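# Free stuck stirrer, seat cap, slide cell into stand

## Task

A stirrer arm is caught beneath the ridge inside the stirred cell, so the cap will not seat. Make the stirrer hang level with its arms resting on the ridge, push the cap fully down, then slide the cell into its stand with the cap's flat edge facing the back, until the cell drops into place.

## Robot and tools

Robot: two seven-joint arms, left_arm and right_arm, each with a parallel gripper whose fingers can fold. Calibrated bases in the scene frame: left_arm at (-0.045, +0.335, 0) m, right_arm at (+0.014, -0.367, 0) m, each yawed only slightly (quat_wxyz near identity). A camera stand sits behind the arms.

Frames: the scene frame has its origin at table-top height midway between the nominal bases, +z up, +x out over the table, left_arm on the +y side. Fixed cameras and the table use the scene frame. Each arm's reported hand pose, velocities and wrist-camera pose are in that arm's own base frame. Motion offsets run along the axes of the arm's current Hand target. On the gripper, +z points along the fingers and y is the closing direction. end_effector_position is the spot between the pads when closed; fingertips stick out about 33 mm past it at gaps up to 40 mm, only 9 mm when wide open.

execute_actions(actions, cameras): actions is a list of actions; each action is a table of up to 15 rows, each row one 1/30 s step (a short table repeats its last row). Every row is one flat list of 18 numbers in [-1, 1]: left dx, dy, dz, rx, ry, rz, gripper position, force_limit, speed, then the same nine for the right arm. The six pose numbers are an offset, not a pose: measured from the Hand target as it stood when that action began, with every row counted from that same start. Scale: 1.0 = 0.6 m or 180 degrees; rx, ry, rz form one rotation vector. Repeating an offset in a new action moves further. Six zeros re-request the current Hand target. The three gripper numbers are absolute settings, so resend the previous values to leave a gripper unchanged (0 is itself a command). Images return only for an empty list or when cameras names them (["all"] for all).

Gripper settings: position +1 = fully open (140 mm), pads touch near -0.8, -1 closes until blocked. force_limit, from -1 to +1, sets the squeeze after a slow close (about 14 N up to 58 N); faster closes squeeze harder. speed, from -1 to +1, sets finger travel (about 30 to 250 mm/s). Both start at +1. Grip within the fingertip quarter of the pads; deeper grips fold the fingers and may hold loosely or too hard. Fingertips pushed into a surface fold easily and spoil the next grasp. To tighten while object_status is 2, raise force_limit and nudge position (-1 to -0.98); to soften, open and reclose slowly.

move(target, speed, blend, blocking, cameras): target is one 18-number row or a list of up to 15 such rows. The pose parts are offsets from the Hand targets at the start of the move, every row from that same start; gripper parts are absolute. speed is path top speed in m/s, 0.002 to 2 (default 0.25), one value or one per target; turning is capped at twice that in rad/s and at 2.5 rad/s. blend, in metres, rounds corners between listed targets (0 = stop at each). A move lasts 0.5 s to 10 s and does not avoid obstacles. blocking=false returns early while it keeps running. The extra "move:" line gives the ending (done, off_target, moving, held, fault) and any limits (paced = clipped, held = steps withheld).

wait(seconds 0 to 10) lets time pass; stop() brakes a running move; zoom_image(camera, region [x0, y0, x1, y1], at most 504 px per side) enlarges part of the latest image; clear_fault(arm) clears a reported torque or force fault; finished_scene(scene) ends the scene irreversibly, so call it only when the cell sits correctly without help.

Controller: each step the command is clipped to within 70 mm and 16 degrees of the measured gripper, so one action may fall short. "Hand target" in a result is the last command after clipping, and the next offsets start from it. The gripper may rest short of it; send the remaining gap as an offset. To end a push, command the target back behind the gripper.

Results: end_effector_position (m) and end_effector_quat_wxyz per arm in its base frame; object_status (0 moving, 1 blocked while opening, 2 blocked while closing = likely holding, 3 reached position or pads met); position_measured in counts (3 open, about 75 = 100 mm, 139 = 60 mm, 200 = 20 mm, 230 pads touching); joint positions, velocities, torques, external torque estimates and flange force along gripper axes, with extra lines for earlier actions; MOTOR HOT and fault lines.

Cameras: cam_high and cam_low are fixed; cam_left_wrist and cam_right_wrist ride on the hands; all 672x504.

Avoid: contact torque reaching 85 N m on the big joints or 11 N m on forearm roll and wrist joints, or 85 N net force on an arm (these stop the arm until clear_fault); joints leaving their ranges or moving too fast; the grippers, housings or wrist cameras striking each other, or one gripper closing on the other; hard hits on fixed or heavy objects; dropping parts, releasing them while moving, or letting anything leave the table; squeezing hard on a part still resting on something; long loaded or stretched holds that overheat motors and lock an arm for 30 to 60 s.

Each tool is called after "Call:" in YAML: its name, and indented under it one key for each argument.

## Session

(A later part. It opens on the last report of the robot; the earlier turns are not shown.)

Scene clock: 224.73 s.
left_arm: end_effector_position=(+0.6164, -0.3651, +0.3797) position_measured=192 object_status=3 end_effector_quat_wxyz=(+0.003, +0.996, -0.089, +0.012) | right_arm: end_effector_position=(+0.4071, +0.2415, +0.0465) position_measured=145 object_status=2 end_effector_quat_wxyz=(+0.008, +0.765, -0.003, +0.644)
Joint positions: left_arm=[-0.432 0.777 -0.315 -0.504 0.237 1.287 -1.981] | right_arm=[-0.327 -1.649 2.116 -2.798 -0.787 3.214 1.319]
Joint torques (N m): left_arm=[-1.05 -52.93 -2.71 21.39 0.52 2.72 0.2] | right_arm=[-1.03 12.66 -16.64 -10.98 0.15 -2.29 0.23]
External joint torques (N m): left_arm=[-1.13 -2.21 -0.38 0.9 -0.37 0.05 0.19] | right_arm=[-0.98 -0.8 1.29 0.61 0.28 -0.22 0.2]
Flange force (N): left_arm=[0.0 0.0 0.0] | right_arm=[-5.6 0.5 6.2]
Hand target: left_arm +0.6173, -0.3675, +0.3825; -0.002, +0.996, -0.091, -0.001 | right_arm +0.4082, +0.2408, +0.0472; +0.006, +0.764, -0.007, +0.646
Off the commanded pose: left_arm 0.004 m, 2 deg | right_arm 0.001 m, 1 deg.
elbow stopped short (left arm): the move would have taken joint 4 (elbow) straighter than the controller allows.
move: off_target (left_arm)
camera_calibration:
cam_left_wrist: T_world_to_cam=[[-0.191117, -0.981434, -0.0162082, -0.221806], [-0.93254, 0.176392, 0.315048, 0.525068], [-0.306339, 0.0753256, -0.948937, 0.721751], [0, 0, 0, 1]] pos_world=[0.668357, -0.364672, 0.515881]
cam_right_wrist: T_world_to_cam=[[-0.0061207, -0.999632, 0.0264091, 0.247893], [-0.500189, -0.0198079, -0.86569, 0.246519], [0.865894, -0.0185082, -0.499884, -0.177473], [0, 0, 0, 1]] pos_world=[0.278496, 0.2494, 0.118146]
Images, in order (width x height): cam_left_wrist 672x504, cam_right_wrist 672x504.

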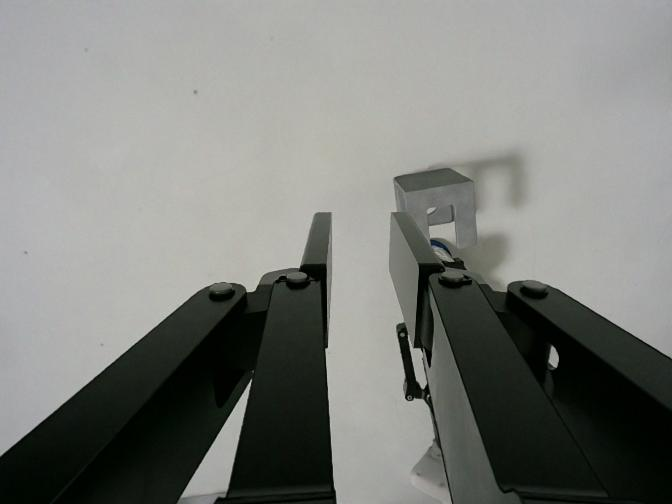

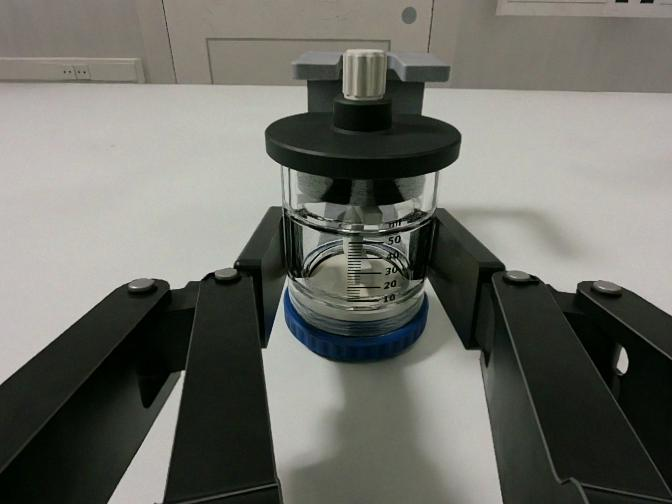

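Call:
move:
  target:
    - [0,0,0,0,0,0,-0.5,0.1,-0.5,0.021,0,-0.0036,0,0,0,-1,-0.3,-1]
    - [0,0,0,0,0,0,-0.5,0.1,-0.5,0.0265,0.0075,0.0293,0,0,0,-1,-0.3,-1]
  speed: 0.05
  cameras: ["cam_left_wrist","cam_right_wrist"]

Call:
zoom_image:
  camera: "cam_left_wrist"
  region: [370, 150, 530, 310]

Call:
zoom_image:
  camera: "cam_right_wrist"
  region: [230, 10, 490, 210]

Scene clock: 227.63 s.
left_arm: end_effector_position=(+0.6164, -0.3651, +0.3797) position_measured=192 object_status=3 end_effector_quat_wxyz=(+0.003, +0.996, -0.089, +0.012) | right_arm: end_effector_position=(+0.4269, +0.2361, +0.0582) position_measured=145 object_status=2 end_effector_quat_wxyz=(+0.009, +0.765, -0.003, +0.644)
Joint positions: left_arm=[-0.433 0.777 -0.313 -0.504 0.235 1.287 -1.98] | right_arm=[-0.354 -1.746 2.086 -2.803 -0.789 3.321 1.316]
Joint velocities: left_arm=[within noise] | right_arm=[0.002 0.001 0 0.001 0 0.004 0]
Joint torques (N m): left_arm=[-0.91 -52.98 -2.43 21.37 0.46 2.73 0.18] | right_arm=[-0.27 10.88 -18.23 -12.37 0.51 -2.59 0.26]
External joint torques (N m): left_arm=[-0.81 -1.92 -0.04 0.73 -0.42 0.05 0.17] | right_arm=[-0.23 -1.44 -0.27 -0.17 0.59 -0.53 0.23]
Flange force (N): left_arm=[0.0 0.0 0.0] | right_arm=[-0.3 2.0 5.8]
Hand target: left_arm +0.6173, -0.3675, +0.3825; -0.002, +0.996, -0.091, -0.001 | right_arm +0.4281, +0.2360, +0.0600; +0.006, +0.764, -0.007, +0.646
Off the commanded pose: left_arm 0.004 m, 2 deg | right_arm 0.002 m, 1 deg.
elbow stopped short (left arm): the move would have taken joint 4 (elbow) straighter than the controller allows.
move: off_target (left_arm)
camera_calibration:
cam_left_wrist: T_world_to_cam=[[-0.191117, -0.981434, -0.0162082, -0.221806], [-0.93254, 0.176392, 0.315048, 0.525068], [-0.306339, 0.0753256, -0.948937, 0.721751], [0, 0, 0, 1]] pos_world=[0.668357, -0.364672, 0.515881]
cam_right_wrist: T_world_to_cam=[[-0.00719884, -0.999561, 0.0287509, 0.242708], [-0.500555, -0.0212882, -0.865443, 0.266948], [0.865675, -0.0206216, -0.500182, -0.188317], [0, 0, 0, 1]] pos_world=[0.298391, 0.244401, 0.129858]
Images, in order (width x height): cam_left_wrist 672x504, cam_right_wrist 672x504.

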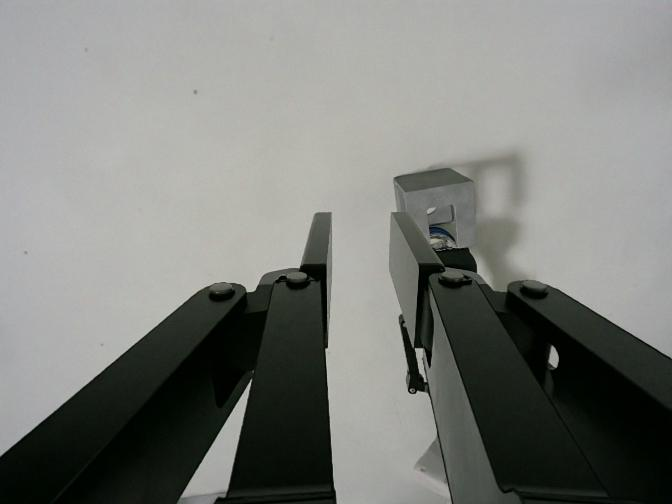

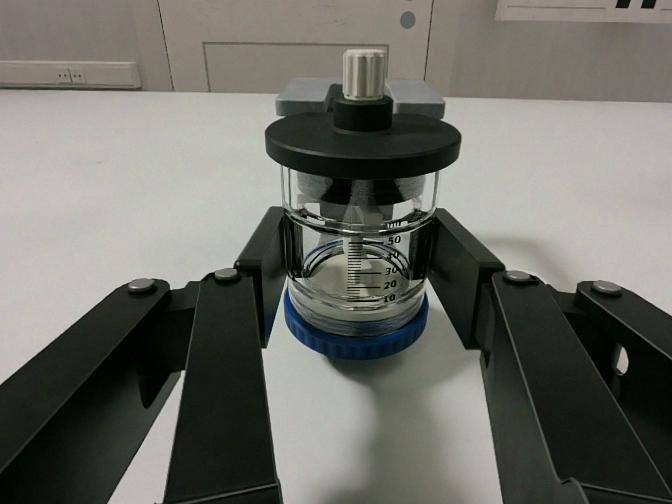

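Scaled by 3.150 from the camera's 672x504 image, which has a finer 960x720 frame.

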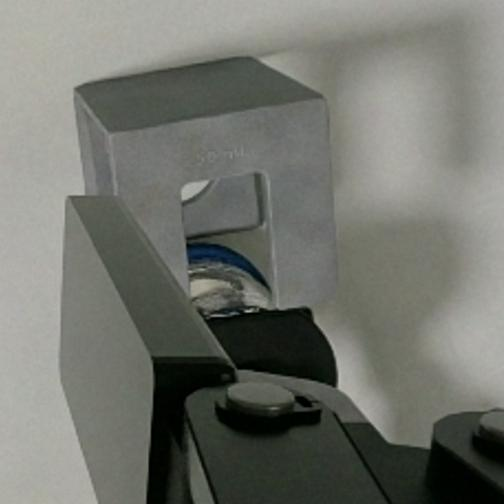

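Scaled by 1.938 from the camera's 672x504 image, which has a finer 960x720 frame.

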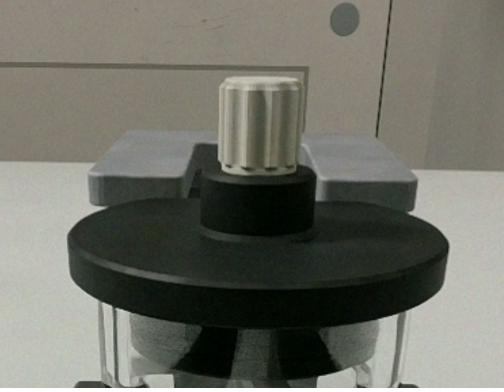

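Call:
move:
  target: [0,0,0,0,0,0,-0.5,0.1,-0.5,0.0026,-0.0002,0.0249,-0.0109,0,0.0019,-1,-0.3,-1]
  speed: 0.04
  cameras: ["cam_left_wrist","cam_right_wrist"]

Call:
zoom_image:
  camera: "cam_left_wrist"
  region: [370, 150, 530, 310]

Call:
zoom_image:
  camera: "cam_right_wrist"
  region: [230, 10, 490, 210]

Scene clock: 229.73 s.
left_arm: end_effector_position=(+0.6164, -0.3651, +0.3797) position_measured=192 object_status=3 end_effector_quat_wxyz=(+0.003, +0.996, -0.089, +0.012) | right_arm: end_effector_position=(+0.4415, +0.2369, +0.0554) position_measured=145 object_status=2 end_effector_quat_wxyz=(+0.013, +0.766, -0.022, +0.642)
Joint positions: left_arm=[-0.433 0.777 -0.312 -0.504 0.234 1.287 -1.98] | right_arm=[-0.429 -1.746 2.06 -2.76 -0.792 3.313 1.313]
Joint torques (N m): left_arm=[-0.97 -52.91 -2.5 21.35 0.47 2.73 0.16] | right_arm=[-1 12.58 -20.3 -11.76 -0.5 -3.03 -0.31]
External joint torques (N m): left_arm=[-1 -1.91 -0.17 0.72 -0.43 0.05 0.16] | right_arm=[-1.04 -0.42 -1.26 -0.18 -0.48 -1 -0.34]
Flange force (N): left_arm=[0.0 0.0 0.0] | right_arm=[2.5 -6.3 -0.2]
Hand target: left_arm +0.6173, -0.3675, +0.3825; -0.002, +0.996, -0.091, -0.001 | right_arm +0.4431, +0.2358, +0.0590; +0.017, +0.763, -0.020, +0.645
Off the commanded pose: left_arm 0.004 m, 2 deg | right_arm 0.004 m, 1 deg.
elbow stopped short (left arm): the move would have taken joint 4 (elbow) straighter than the controller allows.
move: off_target (left_arm, right_arm)
camera_calibration:
cam_left_wrist: T_world_to_cam=[[-0.191117, -0.981433, -0.0162079, -0.221805], [-0.93254, 0.176393, 0.315048, 0.525068], [-0.306339, 0.0753256, -0.948937, 0.721751], [0, 0, 0, 1]] pos_world=[0.668357, -0.364672, 0.515881]
cam_right_wrist: T_world_to_cam=[[-0.0417367, -0.999065, 0.0112874, 0.259643], [-0.504403, 0.0113172, -0.863394, 0.265604], [0.862459, -0.0417286, -0.504403, -0.19564], [0, 0, 0, 1]] pos_world=[0.313539, 0.248231, 0.127709]
Images, in order (width x height): cam_left_wrist 672x504, cam_right_wrist 672x504.

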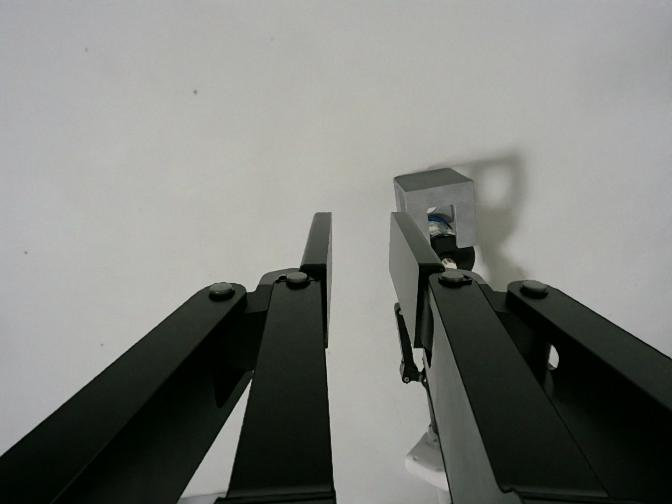

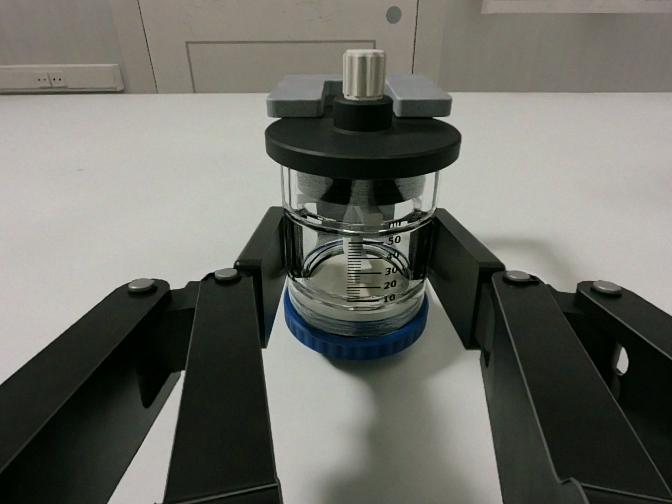

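Scaled by 3.150 from the camera's 672x504 image, which has a finer 960x720 frame.

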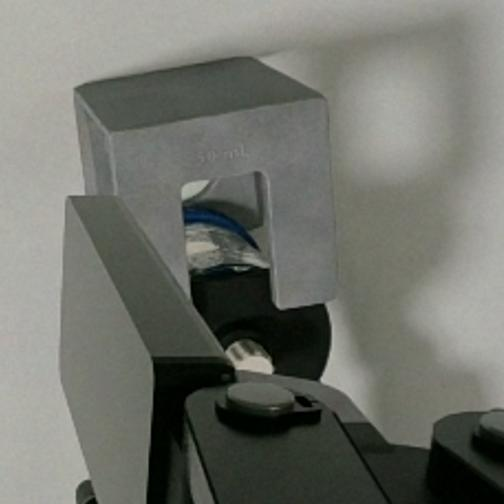

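Scaled by 1.938 from the camera's 672x504 image, which has a finer 960x720 frame.

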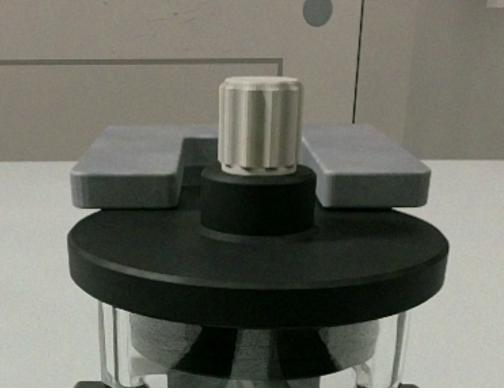

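Call:
move:
  target:
    - [0,0,0,0,0,0,-0.5,0.1,-0.5,0.0037,-0.0017,-0.0006,0,0,0,-1,-0.3,-1]
    - [0,0,0,0,0,0,-0.5,0.1,-0.5,0.0066,-0.0017,0.0158,0,0,0,-1,-0.3,-1]
  speed: 0.03
  cameras: ["cam_left_wrist","cam_right_wrist"]

Call:
zoom_image:
  camera: "cam_left_wrist"
  region: [370, 150, 530, 310]

Call:
zoom_image:
  camera: "cam_right_wrist"
  region: [230, 10, 490, 210]

Scene clock: 232.27 s.
left_arm: end_effector_position=(+0.6163, -0.3651, +0.3797) position_measured=192 object_status=3 end_effector_quat_wxyz=(+0.003, +0.996, -0.089, +0.012) | right_arm: end_effector_position=(+0.4513, +0.2367, +0.0584) position_measured=145 object_status=2 end_effector_quat_wxyz=(+0.017, +0.765, -0.022, +0.643)
Joint positions: left_arm=[-0.434 0.777 -0.31 -0.504 0.233 1.287 -1.98] | right_arm=[-0.457 -1.772 2.047 -2.746 -0.783 3.333 1.294]
Joint velocities: left_arm=[within noise] | right_arm=[0.001 0 0 0.001 0 0.001 -0.006]
Joint torques (N m): left_arm=[-0.9 -52.93 -2.41 21.39 0.45 2.73 0.17] | right_arm=[-0.68 11.32 -20.21 -12 0.62 -2.64 -0.19]
External joint torques (N m): left_arm=[-0.76 -1.83 -0.03 0.74 -0.42 0.05 0.17] | right_arm=[-0.71 -1.61 -0.83 -0.37 0.58 -0.62 -0.22]
Flange force (N): left_arm=[0.0 0.0 0.0] | right_arm=[1.8 0.4 6.4]
Hand target: left_arm +0.6173, -0.3675, +0.3825; -0.002, +0.996, -0.091, -0.001 | right_arm +0.4531, +0.2363, +0.0613; +0.017, +0.763, -0.020, +0.645
Off the commanded pose: left_arm 0.004 m, 2 deg | right_arm 0.003 m, 0 deg.
elbow stopped short (left arm): the move would have taken joint 4 (elbow) straighter than the controller allows.
joint sent to its limit (right arm) — joint 2 (shoulder), lower limit. The joint targets still meet the commanded pose.
move: off_target (left_arm)
camera_calibration:
cam_left_wrist: T_world_to_cam=[[-0.191117, -0.981433, -0.0162079, -0.221805], [-0.93254, 0.176393, 0.315048, 0.525068], [-0.306339, 0.0753256, -0.948937, 0.721751], [0, 0, 0, 1]] pos_world=[0.668357, -0.364672, 0.515881]
cam_right_wrist: T_world_to_cam=[[-0.0472551, -0.998729, 0.0175106, 0.26202], [-0.502088, 0.00859442, -0.864774, 0.272928], [0.863525, -0.0496569, -0.501856, -0.201278], [0, 0, 0, 1]] pos_world=[0.323224, 0.249347, 0.13042]
Images, in order (width x height): cam_left_wrist 672x504, cam_right_wrist 672x504.

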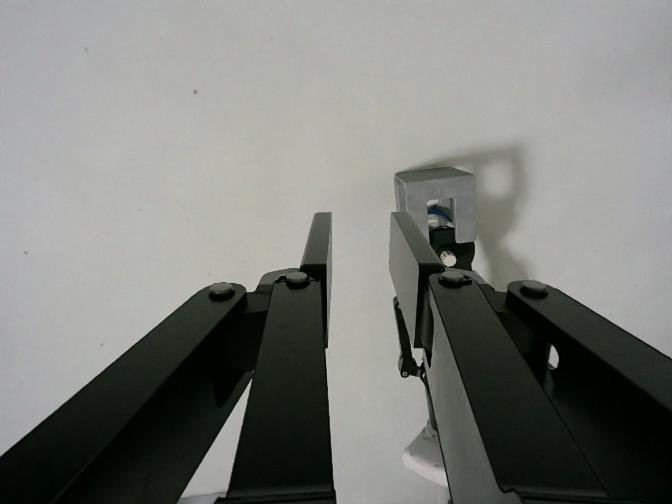

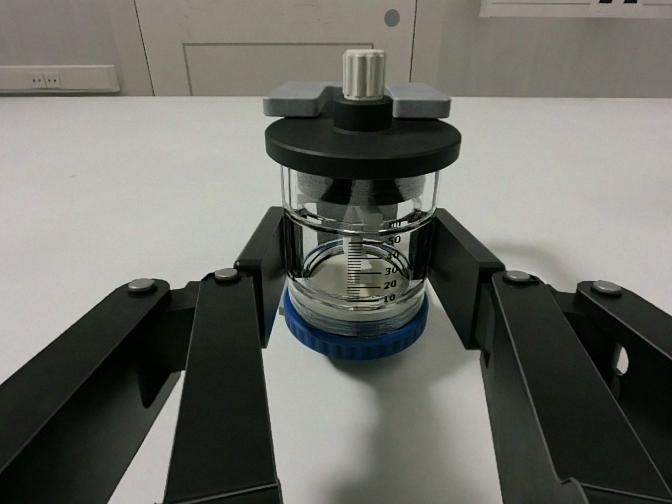

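Scaled by 3.150 from the camera's 672x504 image, which has a finer 960x720 frame.

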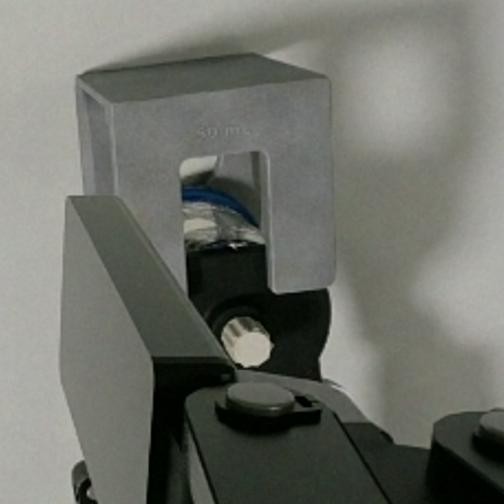

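Scaled by 1.938 from the camera's 672x504 image, which has a finer 960x720 frame.

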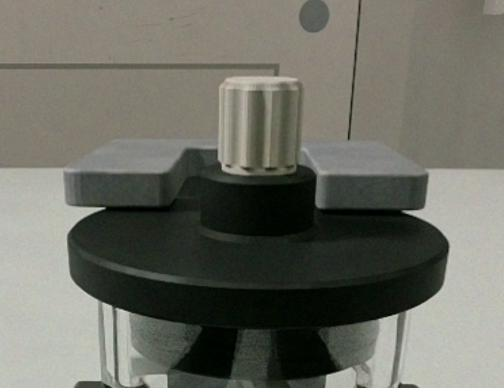

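Call:
move:
  target: [0,0,0,0,0,0,-0.5,0.1,-0.5,-0.003,0,0.0005,0,0,0,-1,-0.3,-1]
  speed: 0.03
  cameras: ["cam_left_wrist","cam_right_wrist"]

Call:
zoom_image:
  camera: "cam_left_wrist"
  region: [370, 150, 530, 310]

Call:
zoom_image:
  camera: "cam_right_wrist"
  region: [230, 10, 490, 210]

Scene clock: 234.97 s.
left_arm: end_effector_position=(+0.6163, -0.3651, +0.3797) position_measured=192 object_status=3 end_effector_quat_wxyz=(+0.003, +0.996, -0.089, +0.012) | right_arm: end_effector_position=(+0.4511, +0.2379, +0.0563) position_measured=145 object_status=2 end_effector_quat_wxyz=(+0.016, +0.766, -0.021, +0.642)
Joint positions: left_arm=[-0.434 0.777 -0.309 -0.504 0.232 1.287 -1.98] | right_arm=[-0.457 -1.772 2.055 -2.746 -0.757 3.333 1.275]
Joint velocities: left_arm=[within noise] | right_arm=[0.001 0 0 0 0.002 0.002 -0.005]
Joint torques (N m): left_arm=[-0.89 -52.9 -2.45 21.37 0.46 2.74 0.15] | right_arm=[-0.5 11.27 -19.81 -12.66 0.67 -2.86 -0.29]
External joint torques (N m): left_arm=[-0.69 -2.17 -0.08 0.9 -0.41 0.07 0.15] | right_arm=[-0.58 -1.61 -0.45 -0.93 0.57 -0.85 -0.32]
Flange force (N): left_arm=[0.0 0.0 0.0] | right_arm=[1.2 1.6 4.3]
Hand target: left_arm +0.6173, -0.3675, +0.3825; -0.002, +0.996, -0.091, -0.001 | right_arm +0.4531, +0.2363, +0.0595; +0.017, +0.763, -0.020, +0.645
Off the commanded pose: left_arm 0.004 m, 2 deg | right_arm 0.004 m, 0 deg.
elbow stopped short (left arm): the move would have taken joint 4 (elbow) straighter than the controller allows.
joint sent to its limit (right arm) — joint 2 (shoulder), lower limit. The joint targets still meet the commanded pose.
move: off_target (left_arm, right_arm)
camera_calibration:
cam_left_wrist: T_world_to_cam=[[-0.191117, -0.981433, -0.0162079, -0.221805], [-0.93254, 0.176393, 0.315048, 0.525068], [-0.306339, 0.0753256, -0.948937, 0.721751], [0, 0, 0, 1]] pos_world=[0.668357, -0.364672, 0.515881]
cam_right_wrist: T_world_to_cam=[[-0.0452757, -0.99884, 0.0163636, 0.262377], [-0.503528, 0.00867057, -0.863935, 0.271485], [0.862792, -0.0473548, -0.503337, -0.202306], [0, 0, 0, 1]] pos_world=[0.323128, 0.250139, 0.128424]
Images, in order (width x height): cam_left_wrist 672x504, cam_right_wrist 672x504.

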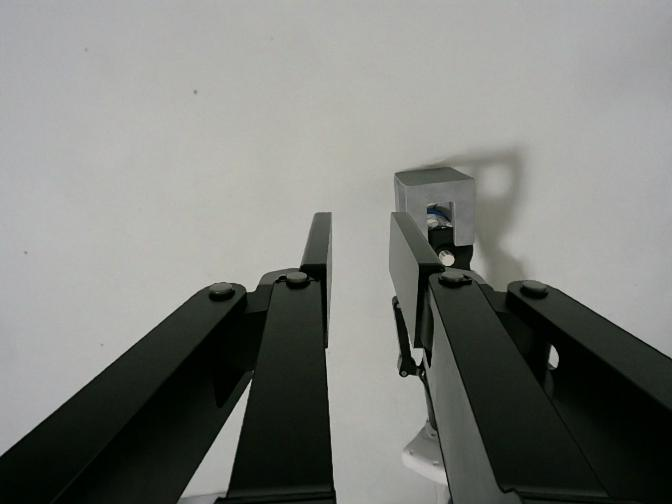

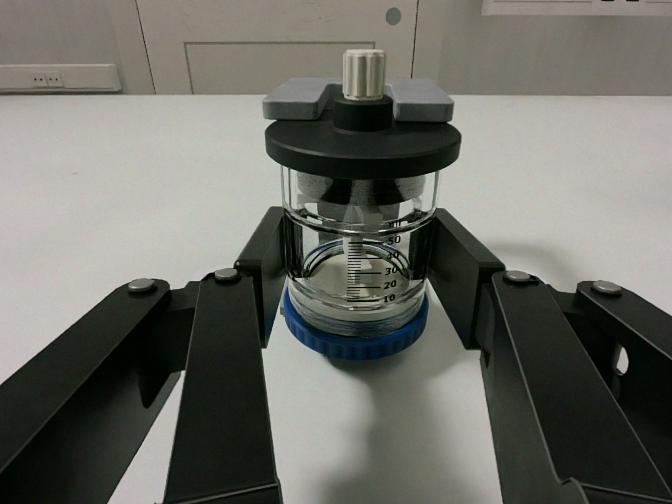

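Scaled by 3.150 from the camera's 672x504 image, which has a finer 960x720 frame.

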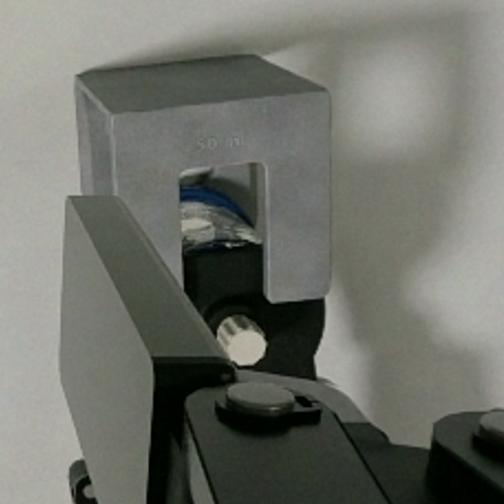

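Scaled by 1.938 from the camera's 672x504 image, which has a finer 960x720 frame.

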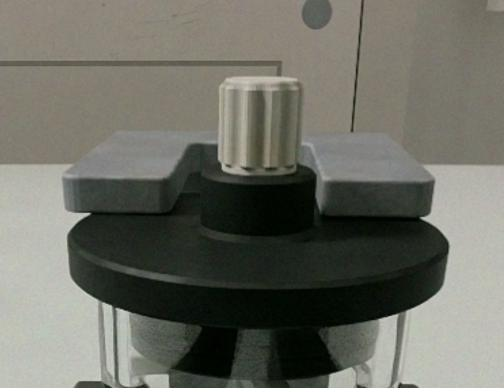

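Call:
move:
  target: [0,0,0,0,0,0,-0.5,0.1,-0.5,0.0012,-0.0021,0.0066,0,0,0,-1,-0.3,-1]
  speed: 0.03
  cameras: ["cam_left_wrist","cam_right_wrist"]

Call:
zoom_image:
  camera: "cam_right_wrist"
  region: [230, 10, 490, 210]

Call:
zoom_image:
  camera: "cam_left_wrist"
  region: [370, 150, 530, 310]

Scene clock: 238.37 s.
left_arm: end_effector_position=(+0.6163, -0.3651, +0.3797) position_measured=192 object_status=3 end_effector_quat_wxyz=(+0.003, +0.996, -0.089, +0.012) | right_arm: end_effector_position=(+0.4551, +0.2393, +0.0562) position_measured=145 object_status=2 end_effector_quat_wxyz=(+0.018, +0.766, -0.023, +0.642)
Joint positions: left_arm=[-0.434 0.777 -0.308 -0.504 0.231 1.287 -1.979] | right_arm=[-0.474 -1.772 2.056 -2.741 -0.711 3.333 1.229]
Joint velocities: left_arm=[within noise] | right_arm=[0.001 0 0 -0.001 0.001 -0.001 -0.007]
Joint torques (N m): left_arm=[-0.89 -52.92 -2.45 21.39 0.46 2.73 0.15] | right_arm=[-0.48 11.41 -20.09 -13 0.88 -2.74 -0.32]
External joint torques (N m): left_arm=[-0.97 -1.99 -0.18 0.76 -0.43 0.05 0.15] | right_arm=[-0.43 -1.55 -0.62 -1.22 0.65 -0.77 -0.35]
Flange force (N): left_arm=[0.0 0.0 0.0] | right_arm=[2.0 2.3 3.3]
Hand target: left_arm +0.6173, -0.3675, +0.3825; -0.002, +0.996, -0.091, -0.001 | right_arm +0.4572, +0.2374, +0.0596; +0.017, +0.763, -0.020, +0.645
Off the commanded pose: left_arm 0.004 m, 2 deg | right_arm 0.004 m, 1 deg.
elbow stopped short (left arm): the move would have taken joint 4 (elbow) straighter than the controller allows.
joint sent to its limit (right arm) — joint 2 (shoulder), lower limit. The joint targets still meet the commanded pose.
move: off_target (left_arm, right_arm)
camera_calibration:
cam_left_wrist: T_world_to_cam=[[-0.191117, -0.981433, -0.0162079, -0.221805], [-0.93254, 0.176393, 0.315048, 0.525068], [-0.306339, 0.0753256, -0.948937, 0.721751], [0, 0, 0, 1]] pos_world=[0.668357, -0.364672, 0.515881]
cam_right_wrist: T_world_to_cam=[[-0.0494782, -0.998626, 0.0172766, 0.265686], [-0.503632, 0.0100079, -0.86386, 0.273129], [0.8625, -0.0514433, -0.503435, -0.204647], [0, 0, 0, 1]] pos_world=[0.327211, 0.25206, 0.128329]
Images, in order (width x height): cam_left_wrist 672x504, cam_right_wrist 672x504.

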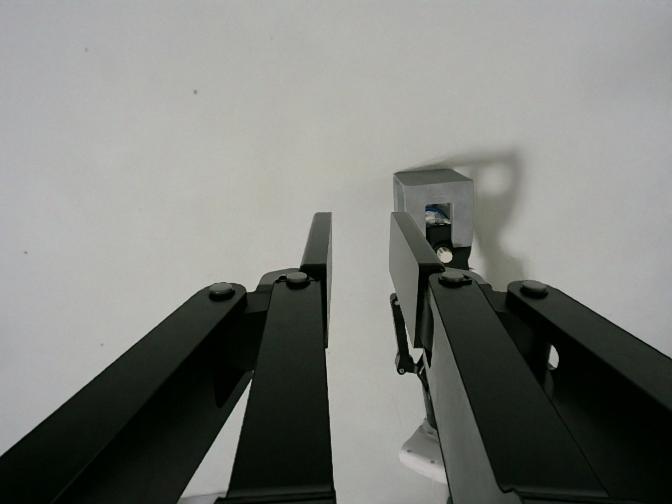

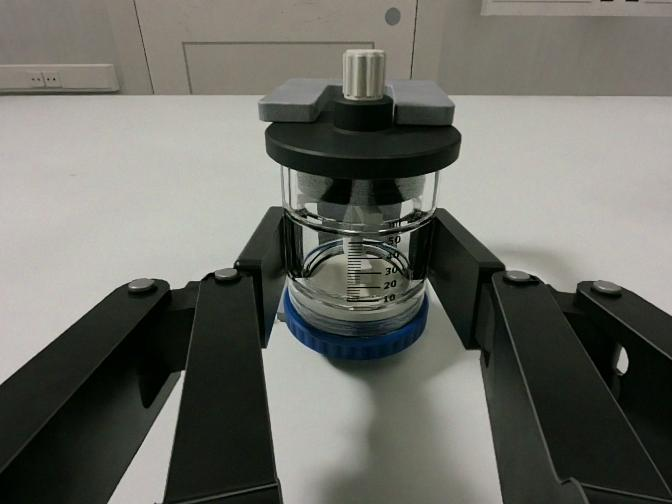

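Scaled by 1.938 from the camera's 672x504 image, which has a finer 960x720 frame.

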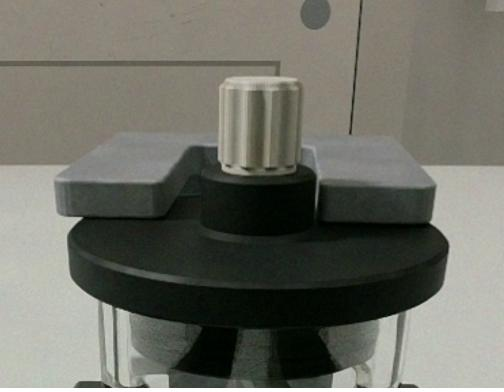

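Scaled by 3.150 from the camera's 672x504 image, which has a finer 960x720 frame.

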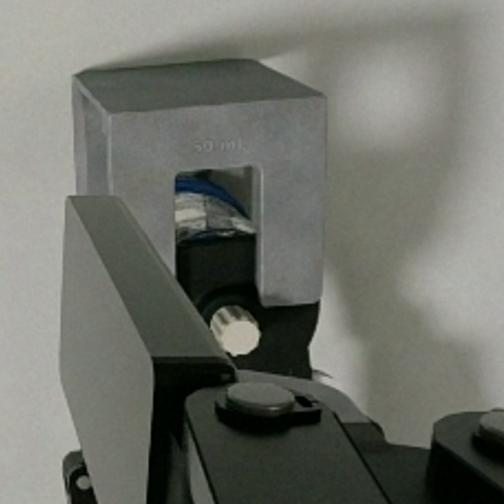

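Call:
move:
  target: [0,0,0,0,0,0,-0.5,0.1,-0.5,0,-0.0035,0,0,0,0,-1,-0.3,-1]
  speed: 0.03
  cameras: ["cam_left_wrist","cam_right_wrist"]

Call:
zoom_image:
  camera: "cam_right_wrist"
  region: [230, 10, 490, 210]

Call:
zoom_image:
  camera: "cam_left_wrist"
  region: [370, 150, 530, 310]

Scene clock: 240.13 s.
left_arm: end_effector_position=(+0.6163, -0.3651, +0.3797) position_measured=192 object_status=3 end_effector_quat_wxyz=(+0.003, +0.996, -0.089, +0.012) | right_arm: end_effector_position=(+0.4554, +0.2412, +0.0563) position_measured=145 object_status=2 end_effector_quat_wxyz=(+0.017, +0.766, -0.022, +0.643)
Joint positions: left_arm=[-0.435 0.777 -0.307 -0.504 0.231 1.288 -1.979] | right_arm=[-0.474 -1.772 2.061 -2.743 -0.677 3.334 1.199]
Joint velocities: left_arm=[within noise] | right_arm=[0 -0.001 0.001 0 0.001 0.001 -0.005]
Joint torques (N m): left_arm=[-0.92 -52.95 -2.41 21.36 0.46 2.73 0.15] | right_arm=[-0.32 11.44 -20.13 -13.07 1.01 -2.64 -0.25]
External joint torques (N m): left_arm=[-0.75 -2.07 -0.05 0.8 -0.41 0.06 0.15] | right_arm=[-0.35 -1.56 -0.59 -1.26 0.68 -0.7 -0.28]
Flange force (N): left_arm=[0.0 0.0 0.0] | right_arm=[2.0 2.8 3.2]
Hand target: left_arm +0.6173, -0.3675, +0.3825; -0.002, +0.996, -0.091, -0.001 | right_arm +0.4573, +0.2395, +0.0596; +0.017, +0.763, -0.020, +0.645
Off the commanded pose: left_arm 0.004 m, 2 deg | right_arm 0.004 m, 0 deg.
elbow stopped short (left arm): the move would have taken joint 4 (elbow) straighter than the controller allows.
joint sent to its limit (right arm) — joint 2 (shoulder), lower limit. The joint targets still meet the commanded pose.
move: off_target (left_arm, right_arm)
camera_calibration:
cam_left_wrist: T_world_to_cam=[[-0.191117, -0.981433, -0.0162079, -0.221805], [-0.93254, 0.176393, 0.315048, 0.525068], [-0.306339, 0.0753256, -0.948937, 0.721751], [0, 0, 0, 1]] pos_world=[0.668357, -0.364672, 0.515881]
cam_right_wrist: T_world_to_cam=[[-0.0464555, -0.998777, 0.0169098, 0.266373], [-0.50332, 0.00878178, -0.864055, 0.273538], [0.86285, -0.0486512, -0.503113, -0.205565], [0, 0, 0, 1]] pos_world=[0.327424, 0.253644, 0.128425]
Images, in order (width x height): cam_left_wrist 672x504, cam_right_wrist 672x504.

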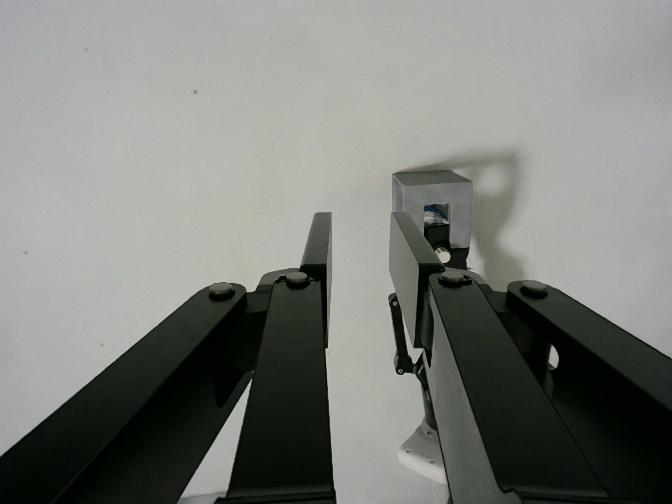

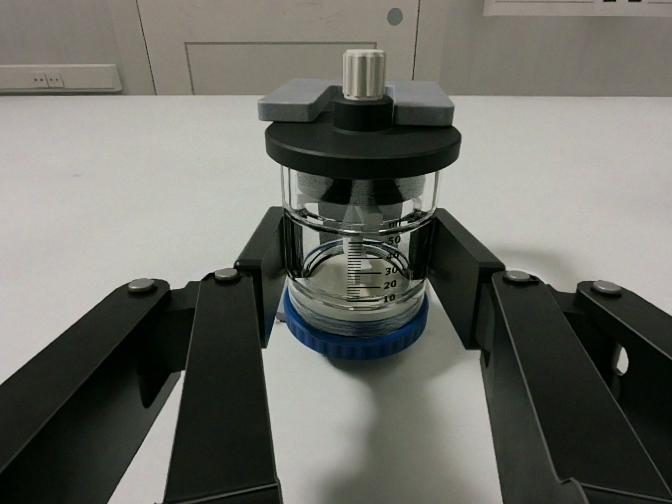

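Scaled by 1.938 from the camera's 672x504 image, which has a finer 960x720 frame.

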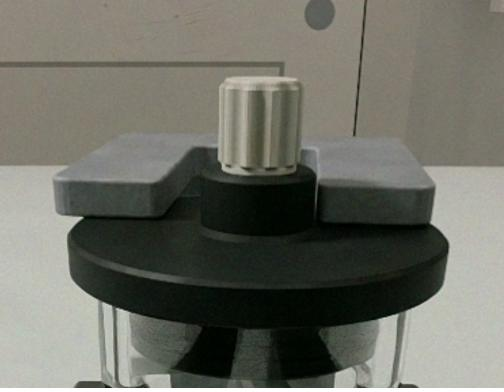

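Scaled by 3.150 from the camera's 672x504 image, which has a finer 960x720 frame.

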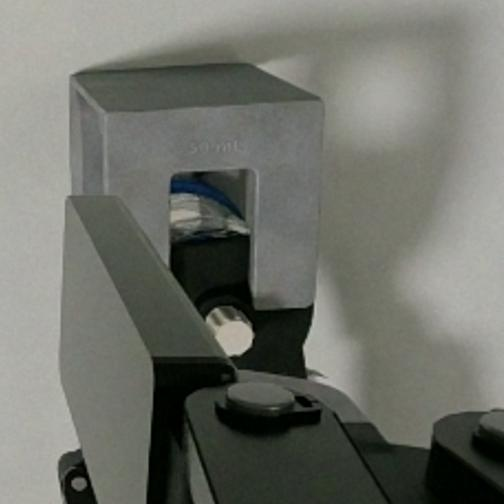

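Call:
move:
  target:
    - [0,0,0,0,0,0,-0.5,0.1,-0.5,-0.0013,0,0,0,0,0,-1,-0.3,-1]
    - [0,0,0,0,0,0,-0.5,0.1,-0.5,-0.0013,-0.0035,0,0,0,0,-1,-0.3,-1]
  speed: 0.03
  cameras: ["cam_left_wrist","cam_right_wrist"]

Call:
zoom_image:
  camera: "cam_right_wrist"
  region: [230, 10, 490, 210]

Call:
zoom_image:
  camera: "cam_left_wrist"
  region: [370, 150, 530, 310]

Scene clock: 242.07 s.
left_arm: end_effector_position=(+0.6163, -0.3651, +0.3797) position_measured=192 object_status=3 end_effector_quat_wxyz=(+0.003, +0.996, -0.089, +0.012) | right_arm: end_effector_position=(+0.4555, +0.2416, +0.0555) position_measured=145 object_status=2 end_effector_quat_wxyz=(+0.017, +0.766, -0.021, +0.643)
Joint positions: left_arm=[-0.435 0.776 -0.306 -0.504 0.23 1.288 -1.979] | right_arm=[-0.474 -1.772 2.069 -2.745 -0.647 3.334 1.175]
Joint velocities: left_arm=[within noise] | right_arm=[0 0 0 0.001 0.002 -0.001 -0.007]
Joint torques (N m): left_arm=[-0.87 -52.91 -2.42 21.41 0.45 2.74 0.2] | right_arm=[-0.31 11.43 -20.45 -12.28 1.05 -2.68 -0.3]
External joint torques (N m): left_arm=[-0.97 -1.88 -0.16 0.73 -0.45 0.05 0.2] | right_arm=[-0.32 -1.55 -0.96 -0.32 0.65 -0.76 -0.33]
Flange force (N): left_arm=[0.0 0.0 0.0] | right_arm=[1.5 -0.2 4.5]
Hand target: left_arm +0.6173, -0.3675, +0.3825; -0.002, +0.996, -0.091, -0.001 | right_arm +0.4573, +0.2416, +0.0588; +0.017, +0.763, -0.020, +0.645
Off the commanded pose: left_arm 0.004 m, 2 deg | right_arm 0.004 m, 0 deg.
elbow stopped short (left arm): the move would have taken joint 4 (elbow) straighter than the controller allows.
joint sent to its limit (right arm) — joint 2 (shoulder), lower limit. The joint targets still meet the commanded pose.
move: off_target (left_arm, right_arm)
camera_calibration:
cam_left_wrist: T_world_to_cam=[[-0.191117, -0.981433, -0.0162079, -0.221805], [-0.93254, 0.176393, 0.315048, 0.525068], [-0.306339, 0.0753256, -0.948937, 0.721751], [0, 0, 0, 1]] pos_world=[0.668357, -0.364672, 0.515881]
cam_right_wrist: T_world_to_cam=[[-0.0452928, -0.998816, 0.0177404, 0.266207], [-0.50339, 0.0074806, -0.864027, 0.273163], [0.862872, -0.0480646, -0.503133, -0.206245], [0, 0, 0, 1]] pos_world=[0.327528, 0.253935, 0.127529]
Images, in order (width x height): cam_left_wrist 672x504, cam_right_wrist 672x504.

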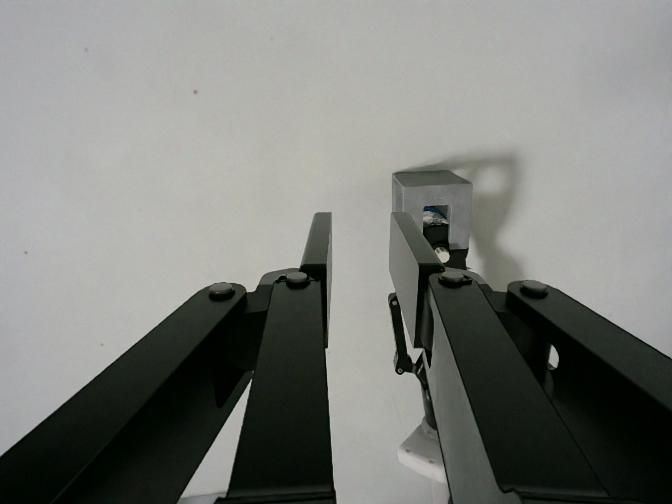

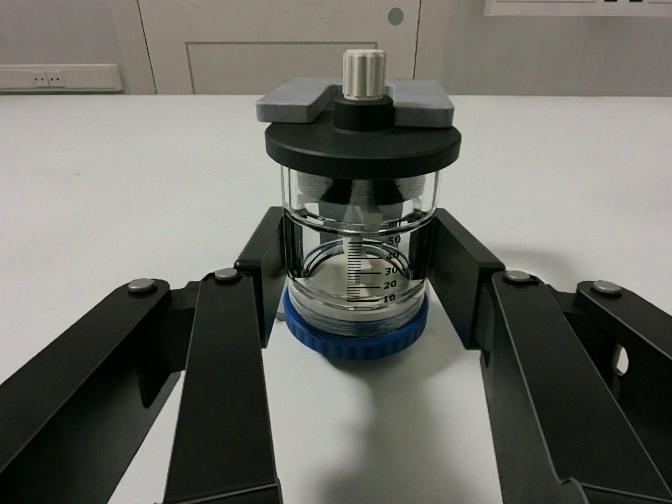

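Scaled by 1.938 from the camera's 672x504 image, which has a finer 960x720 frame.

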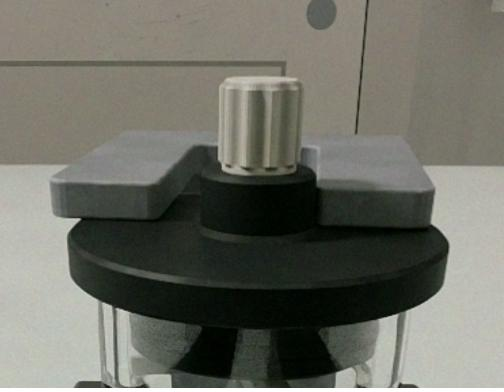

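Scaled by 3.150 from the camera's 672x504 image, which has a finer 960x720 frame.

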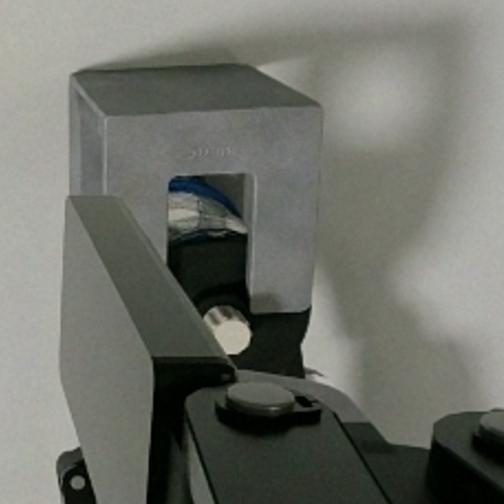

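Call:
move:
  target: [0,0,0,0,0,0,-0.5,0.1,-0.5,-0.0014,0,0.0002,0,0,0,-1,-0.3,-1]
  speed: 0.03
  cameras: ["all"]

Call:
zoom_image:
  camera: "cam_right_wrist"
  region: [230, 10, 490, 210]

Call:
zoom_image:
  camera: "cam_left_wrist"
  region: [370, 150, 530, 310]

Call:
zoom_image:
  camera: "cam_low"
  region: [400, 150, 620, 310]

Scene clock: 243.73 s.
left_arm: end_effector_position=(+0.6164, -0.3651, +0.3797) position_measured=192 object_status=3 end_effector_quat_wxyz=(+0.003, +0.996, -0.089, +0.012) | right_arm: end_effector_position=(+0.4556, +0.2426, +0.0551) position_measured=145 object_status=2 end_effector_quat_wxyz=(+0.016, +0.766, -0.021, +0.643)
Joint positions: left_arm=[-0.435 0.776 -0.305 -0.504 0.229 1.288 -1.979] | right_arm=[-0.474 -1.772 2.071 -2.745 -0.635 3.334 1.167]
Joint velocities: left_arm=[within noise] | right_arm=[-0.001 -0.001 0.002 0 0.004 0.001 -0.006]
Joint torques (N m): left_arm=[-0.92 -52.96 -2.41 21.37 0.46 2.73 0.14] | right_arm=[-0.22 11.45 -19.82 -12.56 0.99 -2.63 -0.23]
External joint torques (N m): left_arm=[-0.8 -2.04 -0.09 0.78 -0.42 0.06 0.14] | right_arm=[-0.29 -1.54 -0.3 -0.6 0.55 -0.72 -0.26]
Flange force (N): left_arm=[0.0 0.0 0.0] | right_arm=[0.2 1.6 3.8]
Hand target: left_arm +0.6173, -0.3675, +0.3825; -0.002, +0.996, -0.091, -0.001 | right_arm +0.4573, +0.2416, +0.0579; +0.017, +0.763, -0.020, +0.645
Off the commanded pose: left_arm 0.004 m, 2 deg | right_arm 0.004 m, 0 deg.
elbow stopped short (left arm): the move would have taken joint 4 (elbow) straighter than the controller allows.
joint sent to its limit (right arm) — joint 2 (shoulder), lower limit. The joint targets still meet the commanded pose.
move: off_target (left_arm, right_arm)
camera_calibration:
cam_left_wrist: T_world_to_cam=[[-0.191117, -0.981433, -0.0162079, -0.221805], [-0.93254, 0.176393, 0.315048, 0.525068], [-0.306339, 0.0753256, -0.948937, 0.721751], [0, 0, 0, 1]] pos_world=[0.668357, -0.364672, 0.515881]
cam_right_wrist: T_world_to_cam=[[-0.044012, -0.998907, 0.0157444, 0.266767], [-0.503383, 0.00856072, -0.864021, 0.272616], [0.862942, -0.0459527, -0.503209, -0.206922], [0, 0, 0, 1]] pos_world=[0.327533, 0.254633, 0.127221]

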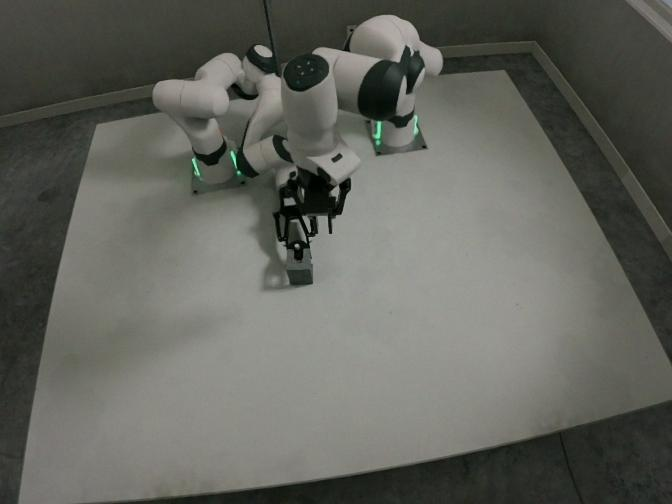

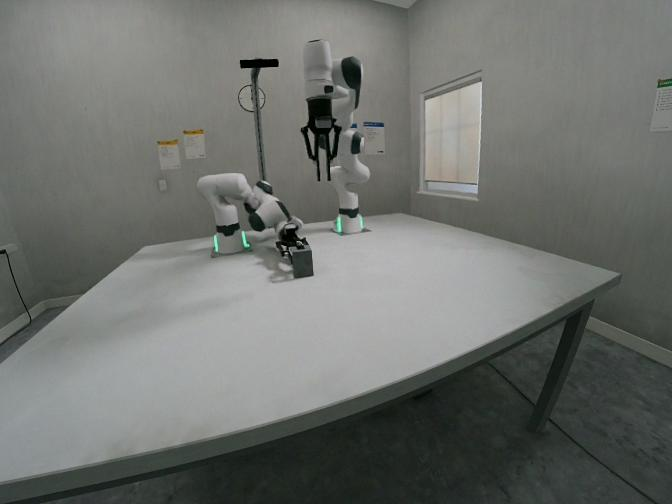

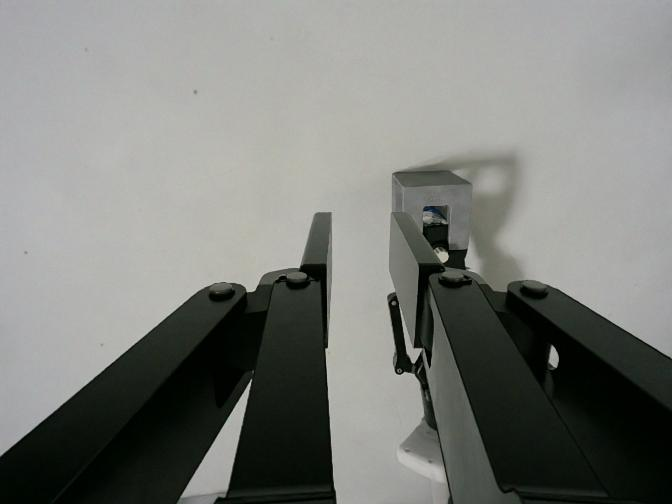

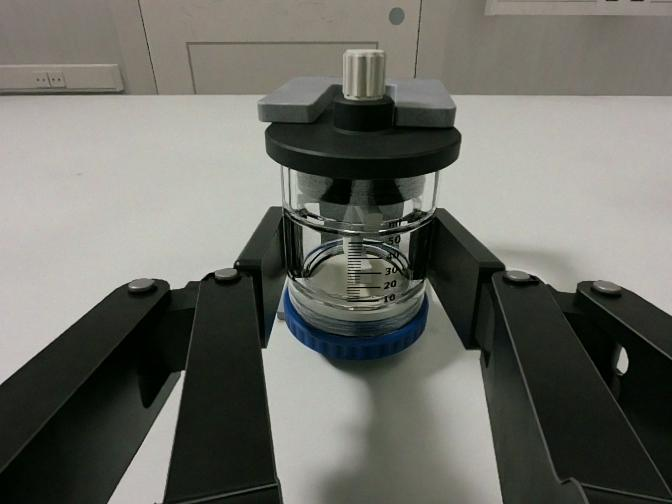

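Scaled by 1.938 from the camera's 672x504 image, which has a finer 960x720 frame.

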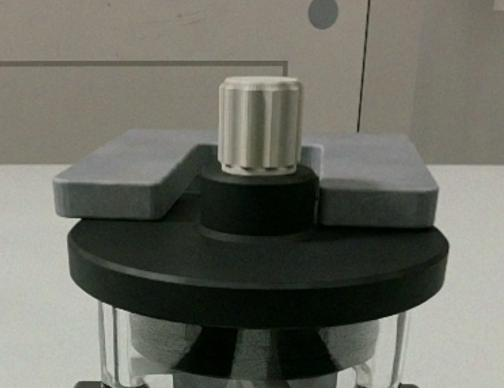

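Scaled by 3.150 from the camera's 672x504 image, which has a finer 960x720 frame.

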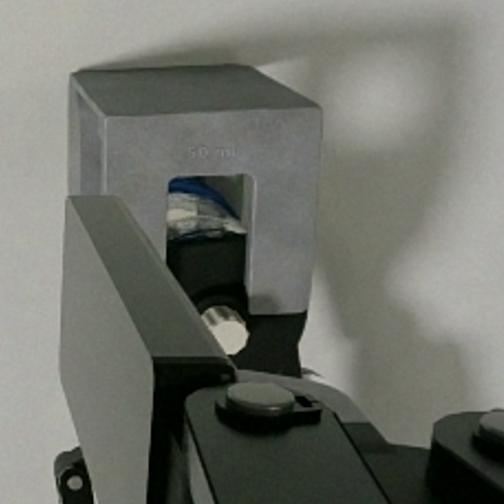

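Scaled by 2.291 from the camera's 672x504 image, which has a finer 960x720 frame.

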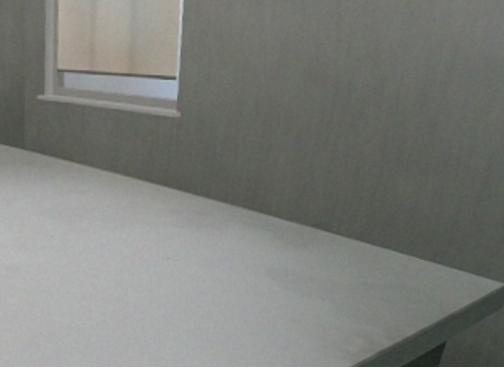

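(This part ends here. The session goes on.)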